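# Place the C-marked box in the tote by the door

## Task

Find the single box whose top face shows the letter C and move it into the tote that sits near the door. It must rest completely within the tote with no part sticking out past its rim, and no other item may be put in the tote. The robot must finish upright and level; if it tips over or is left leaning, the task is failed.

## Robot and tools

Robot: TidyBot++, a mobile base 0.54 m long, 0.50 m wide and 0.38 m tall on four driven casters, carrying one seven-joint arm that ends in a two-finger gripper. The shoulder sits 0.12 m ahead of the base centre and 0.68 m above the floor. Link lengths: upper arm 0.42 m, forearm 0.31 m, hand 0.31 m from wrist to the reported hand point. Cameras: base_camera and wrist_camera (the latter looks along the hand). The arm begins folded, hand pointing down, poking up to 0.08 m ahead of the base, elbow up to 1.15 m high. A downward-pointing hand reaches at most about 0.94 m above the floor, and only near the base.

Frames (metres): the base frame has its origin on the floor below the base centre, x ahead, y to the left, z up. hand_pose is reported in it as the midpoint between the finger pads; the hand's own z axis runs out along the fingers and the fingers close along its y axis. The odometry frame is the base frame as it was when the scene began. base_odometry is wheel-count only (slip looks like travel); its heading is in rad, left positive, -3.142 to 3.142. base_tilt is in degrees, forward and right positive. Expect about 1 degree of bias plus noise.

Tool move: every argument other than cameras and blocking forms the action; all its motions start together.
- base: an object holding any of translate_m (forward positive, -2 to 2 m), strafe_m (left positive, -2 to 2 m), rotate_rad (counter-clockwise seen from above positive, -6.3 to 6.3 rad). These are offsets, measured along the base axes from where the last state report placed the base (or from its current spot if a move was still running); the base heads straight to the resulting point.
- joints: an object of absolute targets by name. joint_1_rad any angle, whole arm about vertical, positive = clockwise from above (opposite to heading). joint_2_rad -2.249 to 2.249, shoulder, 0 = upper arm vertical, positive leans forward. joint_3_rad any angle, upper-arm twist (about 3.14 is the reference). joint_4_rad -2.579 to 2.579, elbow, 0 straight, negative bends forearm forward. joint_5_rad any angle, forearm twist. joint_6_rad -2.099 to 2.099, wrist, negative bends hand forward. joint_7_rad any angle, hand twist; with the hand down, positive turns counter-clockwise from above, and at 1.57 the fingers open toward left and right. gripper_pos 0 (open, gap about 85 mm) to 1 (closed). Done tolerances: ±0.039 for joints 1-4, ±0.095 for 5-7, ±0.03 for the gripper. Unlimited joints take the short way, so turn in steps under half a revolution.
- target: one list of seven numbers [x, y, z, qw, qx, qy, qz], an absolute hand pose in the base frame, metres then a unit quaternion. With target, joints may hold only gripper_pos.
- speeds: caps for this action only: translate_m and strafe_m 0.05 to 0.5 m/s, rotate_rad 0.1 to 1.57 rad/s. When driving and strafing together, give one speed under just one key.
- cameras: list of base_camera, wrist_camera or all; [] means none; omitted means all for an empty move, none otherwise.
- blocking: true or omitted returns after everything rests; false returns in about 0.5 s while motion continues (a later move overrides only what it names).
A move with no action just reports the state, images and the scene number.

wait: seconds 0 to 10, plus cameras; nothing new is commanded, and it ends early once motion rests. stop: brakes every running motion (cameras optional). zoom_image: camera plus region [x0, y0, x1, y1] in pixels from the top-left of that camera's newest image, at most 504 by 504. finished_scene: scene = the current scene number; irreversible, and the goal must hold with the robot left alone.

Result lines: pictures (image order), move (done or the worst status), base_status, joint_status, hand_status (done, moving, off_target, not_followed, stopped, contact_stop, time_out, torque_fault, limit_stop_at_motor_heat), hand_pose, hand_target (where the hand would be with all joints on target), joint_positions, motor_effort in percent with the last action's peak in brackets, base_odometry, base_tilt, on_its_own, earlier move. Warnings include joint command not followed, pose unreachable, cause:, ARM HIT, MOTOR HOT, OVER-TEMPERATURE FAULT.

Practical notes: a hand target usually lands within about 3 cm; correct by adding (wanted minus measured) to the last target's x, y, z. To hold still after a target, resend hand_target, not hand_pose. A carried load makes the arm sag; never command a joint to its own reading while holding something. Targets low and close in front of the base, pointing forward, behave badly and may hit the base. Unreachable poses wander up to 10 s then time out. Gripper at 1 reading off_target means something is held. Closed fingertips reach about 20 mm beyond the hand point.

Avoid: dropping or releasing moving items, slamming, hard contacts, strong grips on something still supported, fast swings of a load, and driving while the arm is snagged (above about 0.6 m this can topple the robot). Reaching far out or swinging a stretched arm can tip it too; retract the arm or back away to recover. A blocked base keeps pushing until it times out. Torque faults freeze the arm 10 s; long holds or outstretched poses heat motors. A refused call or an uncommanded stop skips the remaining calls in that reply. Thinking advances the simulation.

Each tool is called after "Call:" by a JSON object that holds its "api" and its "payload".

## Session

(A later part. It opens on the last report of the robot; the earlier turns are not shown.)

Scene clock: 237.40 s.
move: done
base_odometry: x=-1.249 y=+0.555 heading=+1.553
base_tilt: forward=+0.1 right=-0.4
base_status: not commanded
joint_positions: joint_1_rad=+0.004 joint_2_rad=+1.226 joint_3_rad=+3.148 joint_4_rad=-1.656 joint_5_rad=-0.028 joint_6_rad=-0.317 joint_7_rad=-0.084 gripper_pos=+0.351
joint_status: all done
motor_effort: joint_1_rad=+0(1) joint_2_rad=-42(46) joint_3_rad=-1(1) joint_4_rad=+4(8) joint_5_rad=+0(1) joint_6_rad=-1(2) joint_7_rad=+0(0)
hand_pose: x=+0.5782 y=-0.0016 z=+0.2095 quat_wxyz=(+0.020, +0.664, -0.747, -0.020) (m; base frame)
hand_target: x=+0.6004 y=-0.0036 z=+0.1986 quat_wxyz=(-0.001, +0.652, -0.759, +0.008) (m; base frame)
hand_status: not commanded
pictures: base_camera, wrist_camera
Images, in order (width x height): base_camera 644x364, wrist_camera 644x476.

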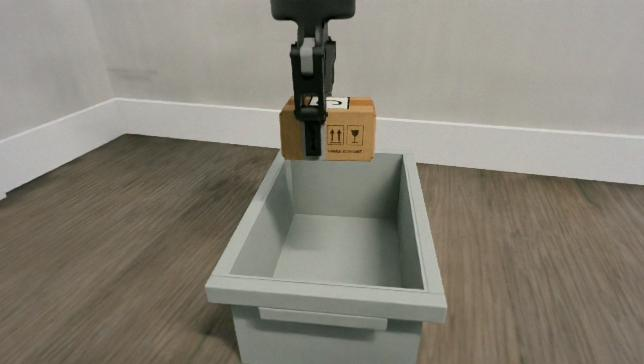

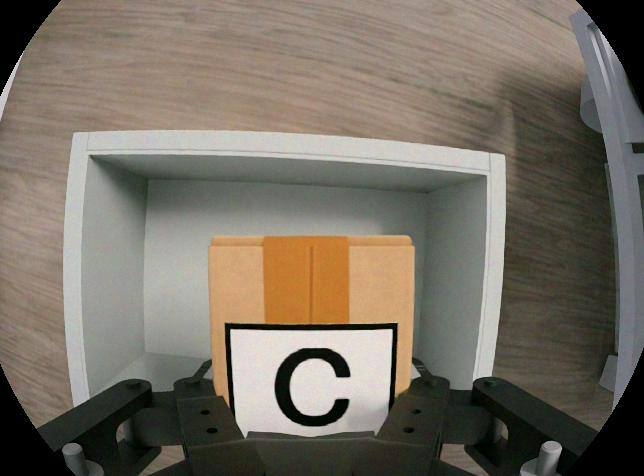

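Call:
{"api": "move", "payload": {"base": {"translate_m": 0.025, "strafe_m": -0.013}, "speeds": {"translate_m": 0.1}}}

Call:
{"api": "move", "payload": {"joints": {"joint_2_rad": 1.455, "joint_4_rad": -1.47, "joint_6_rad": -0.28}, "cameras": ["wrist_camera","base_camera"]}}

Scene clock: 242.40 s.
move: done
base_odometry: x=-1.236 y=+0.580 heading=+1.554
base_tilt: forward=+0.1 right=-0.5
base_status: done
joint_positions: joint_1_rad=+0.001 joint_2_rad=+1.226 joint_3_rad=+3.149 joint_4_rad=-1.646 joint_5_rad=-0.028 joint_6_rad=-0.310 joint_7_rad=-0.084 gripper_pos=+0.351
joint_status: not commanded
motor_effort: joint_1_rad=+0(4) joint_2_rad=-42(44) joint_3_rad=-1(2) joint_4_rad=+4(5) joint_5_rad=+0(1) joint_6_rad=-1(1) joint_7_rad=+0(0)
hand_pose: x=+0.5863 y=-0.0007 z=+0.2100 quat_wxyz=(+0.014, +0.665, -0.746, -0.014) (m; base frame)
hand_target: x=+0.6004 y=-0.0036 z=+0.1986 quat_wxyz=(-0.001, +0.652, -0.759, +0.008) (m; base frame)
hand_status: not commanded

Scene clock: 243.90 s.
move: done
base_odometry: x=-1.236 y=+0.580 heading=+1.554
base_tilt: forward=+0.1 right=-0.4
base_status: not commanded
joint_positions: joint_1_rad=+0.001 joint_2_rad=+1.434 joint_3_rad=+3.149 joint_4_rad=-1.485 joint_5_rad=-0.028 joint_6_rad=-0.310 joint_7_rad=-0.084 gripper_pos=+0.351
joint_status: all done
motor_effort: joint_1_rad=+0(1) joint_2_rad=-43(47) joint_3_rad=-1(2) joint_4_rad=+3(5) joint_5_rad=+0(1) joint_6_rad=-1(2) joint_7_rad=+0(1)
hand_pose: x=+0.5780 y=-0.0008 z=+0.1224 quat_wxyz=(+0.032, +0.665, -0.745, -0.030) (m; base frame)
hand_target: x=+0.5849 y=-0.0035 z=+0.1125 quat_wxyz=(+0.028, +0.653, -0.757, -0.016) (m; base frame)
hand_status: not commanded
pictures: base_camera, wrist_camera
Images, in order (width x height): base_camera 644x364, wrist_camera 644x476.

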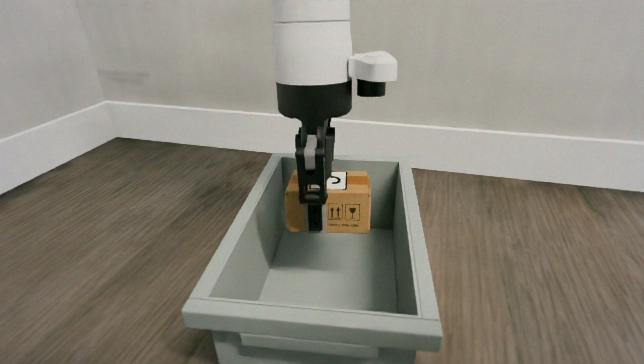

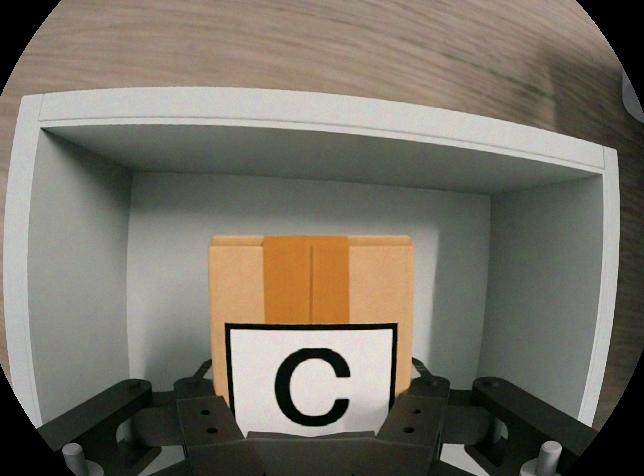

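Call:
{"api": "move", "payload": {"joints": {"joint_2_rad": 1.585, "joint_4_rad": -1.36, "joint_6_rad": -0.17}, "cameras": ["wrist_camera","base_camera"]}}

Scene clock: 248.33 s.
move: done
base_odometry: x=-1.236 y=+0.580 heading=+1.554
base_tilt: forward=+0.1 right=-0.4
base_status: not commanded
joint_positions: joint_1_rad=+0.001 joint_2_rad=+1.561 joint_3_rad=+3.149 joint_4_rad=-1.372 joint_5_rad=-0.028 joint_6_rad=-0.242 joint_7_rad=-0.084 gripper_pos=+0.351
joint_status: all done
motor_effort: joint_1_rad=+1(1) joint_2_rad=-44(47) joint_3_rad=-1(1) joint_4_rad=+3(4) joint_5_rad=+0(0) joint_6_rad=-1(2) joint_7_rad=+0(0)
hand_pose: x=+0.5947 y=-0.0014 z=+0.0673 quat_wxyz=(+0.012, +0.666, -0.746, -0.011) (m; base frame)
hand_target: x=+0.6095 y=-0.0045 z=+0.0562 quat_wxyz=(-0.005, +0.654, -0.756, +0.014) (m; base frame)
hand_status: not commanded
pictures: base_camera, wrist_camera
Images, in order (width x height): base_camera 644x364, wrist_camera 644x476.

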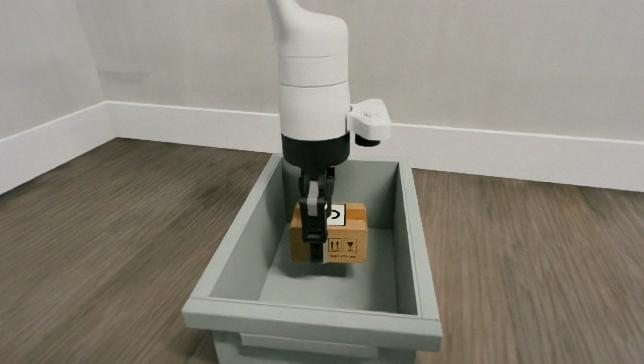

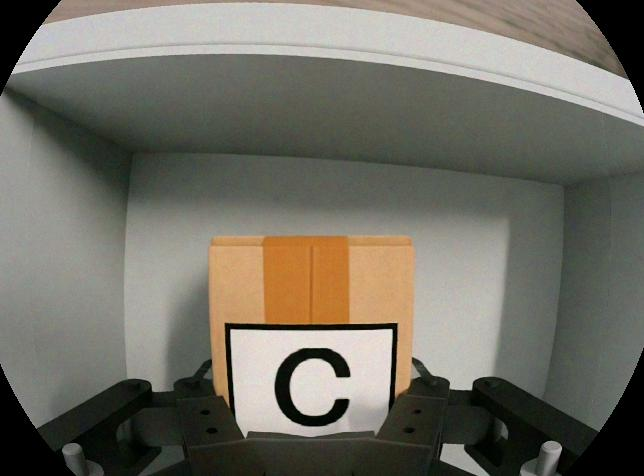

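Call:
{"api": "move", "payload": {"joints": {"joint_2_rad": 1.645, "joint_4_rad": -1.31}}}

Call:
{"api": "move", "payload": {"joints": {"joint_2_rad": 1.665, "joint_4_rad": -1.29}}}

Call:
{"api": "move", "payload": {"joints": {"joint_2_rad": 1.685, "joint_4_rad": -1.27}, "cameras": ["wrist_camera","base_camera"]}}

Scene clock: 251.70 s.
move: done
base_odometry: x=-1.236 y=+0.580 heading=+1.554
base_tilt: forward=+0.1 right=-0.4
base_status: not commanded
joint_positions: joint_1_rad=+0.001 joint_2_rad=+1.616 joint_3_rad=+3.149 joint_4_rad=-1.320 joint_5_rad=-0.028 joint_6_rad=-0.241 joint_7_rad=-0.084 gripper_pos=+0.351
joint_status: all done
motor_effort: joint_1_rad=+1(1) joint_2_rad=-44(46) joint_3_rad=-1(1) joint_4_rad=+3(4) joint_5_rad=+0(1) joint_6_rad=-1(1) joint_7_rad=+0(0)
hand_pose: x=+0.5927 y=-0.0014 z=+0.0438 quat_wxyz=(+0.013, +0.666, -0.746, -0.012) (m; base frame)
hand_target: x=+0.6022 y=-0.0044 z=+0.0303 quat_wxyz=(-0.001, +0.655, -0.756, +0.011) (m; base frame)
hand_status: not commanded

Scene clock: 252.33 s.
move: done
base_odometry: x=-1.236 y=+0.580 heading=+1.554
base_tilt: forward=+0.1 right=-0.4
base_status: not commanded
joint_positions: joint_1_rad=+0.001 joint_2_rad=+1.632 joint_3_rad=+3.149 joint_4_rad=-1.300 joint_5_rad=-0.028 joint_6_rad=-0.241 joint_7_rad=-0.084 gripper_pos=+0.351
joint_status: all done
motor_effort: joint_1_rad=-1(1) joint_2_rad=-44(45) joint_3_rad=-1(2) joint_4_rad=+3(4) joint_5_rad=+0(0) joint_6_rad=+0(1) joint_7_rad=+0(0)
hand_pose: x=+0.5944 y=-0.0014 z=+0.0373 quat_wxyz=(+0.012, +0.666, -0.746, -0.010) (m; base frame)
hand_target: x=+0.6015 y=-0.0044 z=+0.0219 quat_wxyz=(-0.001, +0.655, -0.756, +0.011) (m; base frame)
hand_status: not commanded

Scene clock: 253.00 s.
move: done
base_odometry: x=-1.236 y=+0.580 heading=+1.554
base_tilt: forward=+0.1 right=-0.5
base_status: not commanded
joint_positions: joint_1_rad=+0.001 joint_2_rad=+1.651 joint_3_rad=+3.149 joint_4_rad=-1.280 joint_5_rad=-0.028 joint_6_rad=-0.241 joint_7_rad=-0.084 gripper_pos=+0.351
joint_status: all done
motor_effort: joint_1_rad=+0(1) joint_2_rad=-43(45) joint_3_rad=-1(2) joint_4_rad=+3(3) joint_5_rad=+0(1) joint_6_rad=-1(1) joint_7_rad=+0(0)
hand_pose: x=+0.5944 y=-0.0014 z=+0.0293 quat_wxyz=(+0.012, +0.666, -0.745, -0.010) (m; base frame)
hand_target: x=+0.6006 y=-0.0044 z=+0.0135 quat_wxyz=(-0.002, +0.655, -0.756, +0.011) (m; base frame)
hand_status: not commanded
pictures: base_camera, wrist_camera
Images, in order (width x height): base_camera 644x364, wrist_camera 644x476.

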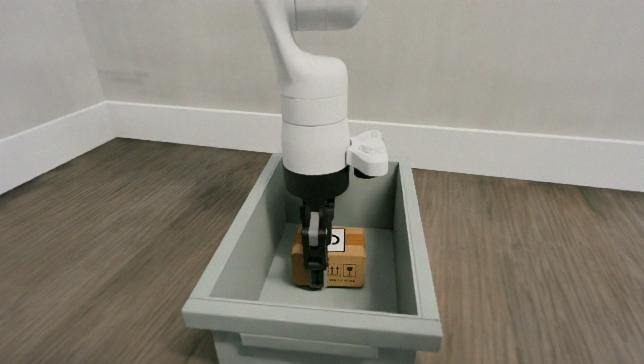

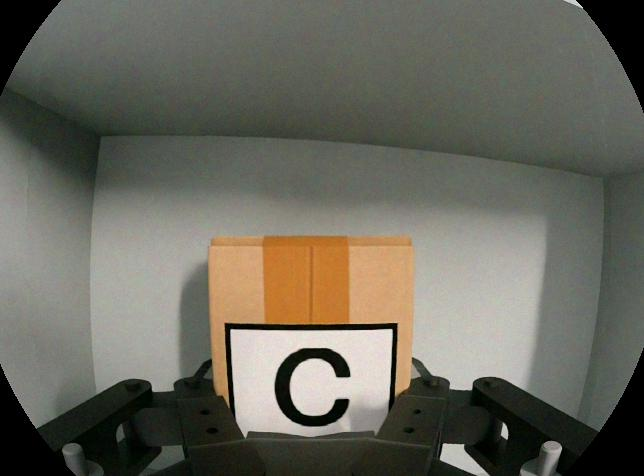

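Call:
{"api": "move", "payload": {"joints": {"joint_2_rad": 1.70, "joint_4_rad": -1.255}}}

Call:
{"api": "move", "payload": {"joints": {"joint_2_rad": 1.715, "joint_4_rad": -1.24}}}

Scene clock: 255.53 s.
move: done
base_odometry: x=-1.236 y=+0.580 heading=+1.554
base_tilt: forward=+0.1 right=-0.5
base_status: not commanded
joint_positions: joint_1_rad=+0.001 joint_2_rad=+1.663 joint_3_rad=+3.149 joint_4_rad=-1.266 joint_5_rad=-0.028 joint_6_rad=-0.241 joint_7_rad=-0.084 gripper_pos=+0.351
joint_status: all done
motor_effort: joint_1_rad=+0(1) joint_2_rad=-40(44) joint_3_rad=-2(2) joint_4_rad=+3(4) joint_5_rad=+0(1) joint_6_rad=+0(1) joint_7_rad=+0(1)
hand_pose: x=+0.5960 y=-0.0014 z=+0.0248 quat_wxyz=(+0.010, +0.666, -0.745, -0.009) (m; base frame)
hand_target: x=+0.5999 y=-0.0043 z=+0.0073 quat_wxyz=(-0.002, +0.655, -0.756, +0.011) (m; base frame)
hand_status: not commanded

Scene clock: 256.07 s.
move: off_target
base_odometry: x=-1.236 y=+0.580 heading=+1.554
base_tilt: forward=+0.1 right=-0.5
base_status: not commanded
joint_positions: joint_1_rad=+0.001 joint_2_rad=+1.664 joint_3_rad=+3.149 joint_4_rad=-1.259 joint_5_rad=-0.028 joint_6_rad=-0.241 joint_7_rad=-0.084 gripper_pos=+0.351
joint_status: joint_2_rad off_target (ended at +1.664, target +1.715); the others done
motor_effort: joint_1_rad=+1(1) joint_2_rad=-39(42) joint_3_rad=-1(2) joint_4_rad=+4(6) joint_5_rad=+0(1) joint_6_rad=+1(2) joint_7_rad=+0(0)
hand_pose: x=+0.5994 y=-0.0014 z=+0.0246 quat_wxyz=(+0.008, +0.666, -0.745, -0.007) (m; base frame)
hand_target: x=+0.5990 y=-0.0043 z=+0.0010 quat_wxyz=(-0.002, +0.655, -0.755, +0.011) (m; base frame)
hand_status: not commanded

Contact. Release, rise.

Call:
{"api": "move", "payload": {"joints": {"gripper_pos": 0}}}

Call:
{"api": "move", "payload": {"joints": {"joint_2_rad": 1.46, "joint_4_rad": -1.47}}}

Call:
{"api": "move", "payload": {"joints": {"joint_2_rad": 0.95, "joint_4_rad": -1.80, "joint_6_rad": -0.40}, "cameras": ["wrist_camera","base_camera"]}}

Scene clock: 260.20 s.
move: done
base_odometry: x=-1.236 y=+0.580 heading=+1.554
base_tilt: forward=+0.1 right=-0.4
base_status: not commanded
joint_positions: joint_1_rad=+0.001 joint_2_rad=+1.680 joint_3_rad=+3.149 joint_4_rad=-1.253 joint_5_rad=-0.028 joint_6_rad=-0.238 joint_7_rad=-0.084 gripper_pos=+0.000
joint_status: all done
motor_effort: joint_1_rad=+1(1) joint_2_rad=-42(44) joint_3_rad=-1(2) joint_4_rad=+3(4) joint_5_rad=+0(1) joint_6_rad=+0(1) joint_7_rad=+0(1)
hand_pose: x=+0.5932 y=-0.0014 z=+0.0171 quat_wxyz=(+0.011, +0.666, -0.745, -0.010) (m; base frame)
hand_target: x=+0.5990 y=-0.0043 z=+0.0010 quat_wxyz=(-0.002, +0.655, -0.755, +0.011) (m; base frame)
hand_status: not commanded

Scene clock: 261.77 s.
move: done
base_odometry: x=-1.236 y=+0.580 heading=+1.554
base_tilt: forward=+0.1 right=-0.4
base_status: not commanded
joint_positions: joint_1_rad=+0.001 joint_2_rad=+1.449 joint_3_rad=+3.149 joint_4_rad=-1.455 joint_5_rad=-0.028 joint_6_rad=-0.238 joint_7_rad=-0.084 gripper_pos=+0.000
joint_status: all done
motor_effort: joint_1_rad=+0(1) joint_2_rad=-43(46) joint_3_rad=-1(2) joint_4_rad=+4(4) joint_5_rad=+0(1) joint_6_rad=+0(1) joint_7_rad=+0(0)
hand_pose: x=+0.6105 y=-0.0015 z=+0.1159 quat_wxyz=(+0.000, +0.666, -0.746, +0.000) (m; base frame)
hand_target: x=+0.6163 y=-0.0045 z=+0.1098 quat_wxyz=(-0.011, +0.653, -0.757, +0.019) (m; base frame)
hand_status: not commanded

Scene clock: 263.50 s.
move: done
base_odometry: x=-1.236 y=+0.580 heading=+1.554
base_tilt: forward=+0.1 right=-0.4
base_status: not commanded
joint_positions: joint_1_rad=+0.001 joint_2_rad=+0.955 joint_3_rad=+3.149 joint_4_rad=-1.786 joint_5_rad=-0.028 joint_6_rad=-0.324 joint_7_rad=-0.084 gripper_pos=+0.000
joint_status: all done
motor_effort: joint_1_rad=+0(1) joint_2_rad=-39(46) joint_3_rad=-1(2) joint_4_rad=+7(7) joint_5_rad=+0(1) joint_6_rad=+1(2) joint_7_rad=+0(1)
hand_pose: x=+0.6088 y=-0.0004 z=+0.3249 quat_wxyz=(-0.029, +0.665, -0.746, +0.024) (m; base frame)
hand_target: x=+0.5789 y=-0.0010 z=+0.3245 quat_wxyz=(+0.004, +0.650, -0.760, -0.001) (m; base frame)
hand_status: not commanded
pictures: base_camera, wrist_camera
Images, in order (width x height): base_camera 644x364, wrist_camera 644x476.

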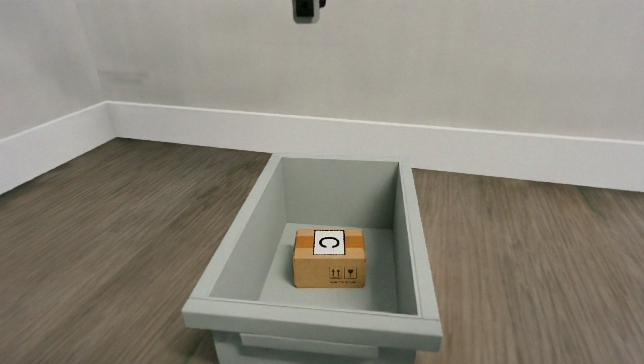

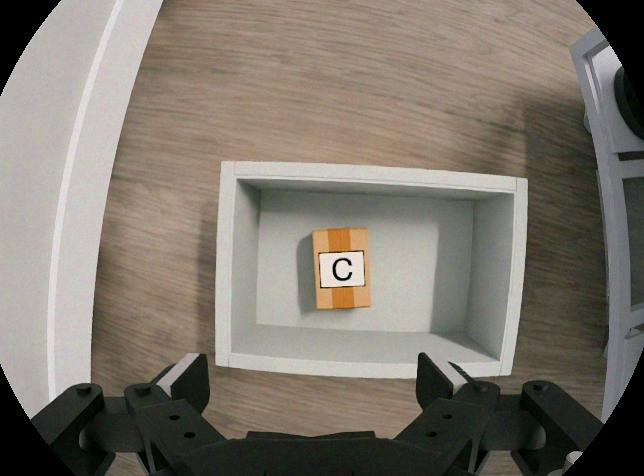

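Call:
{"api": "finished_scene", "payload": {"scene": 3}}

The scene is finished: the task was done.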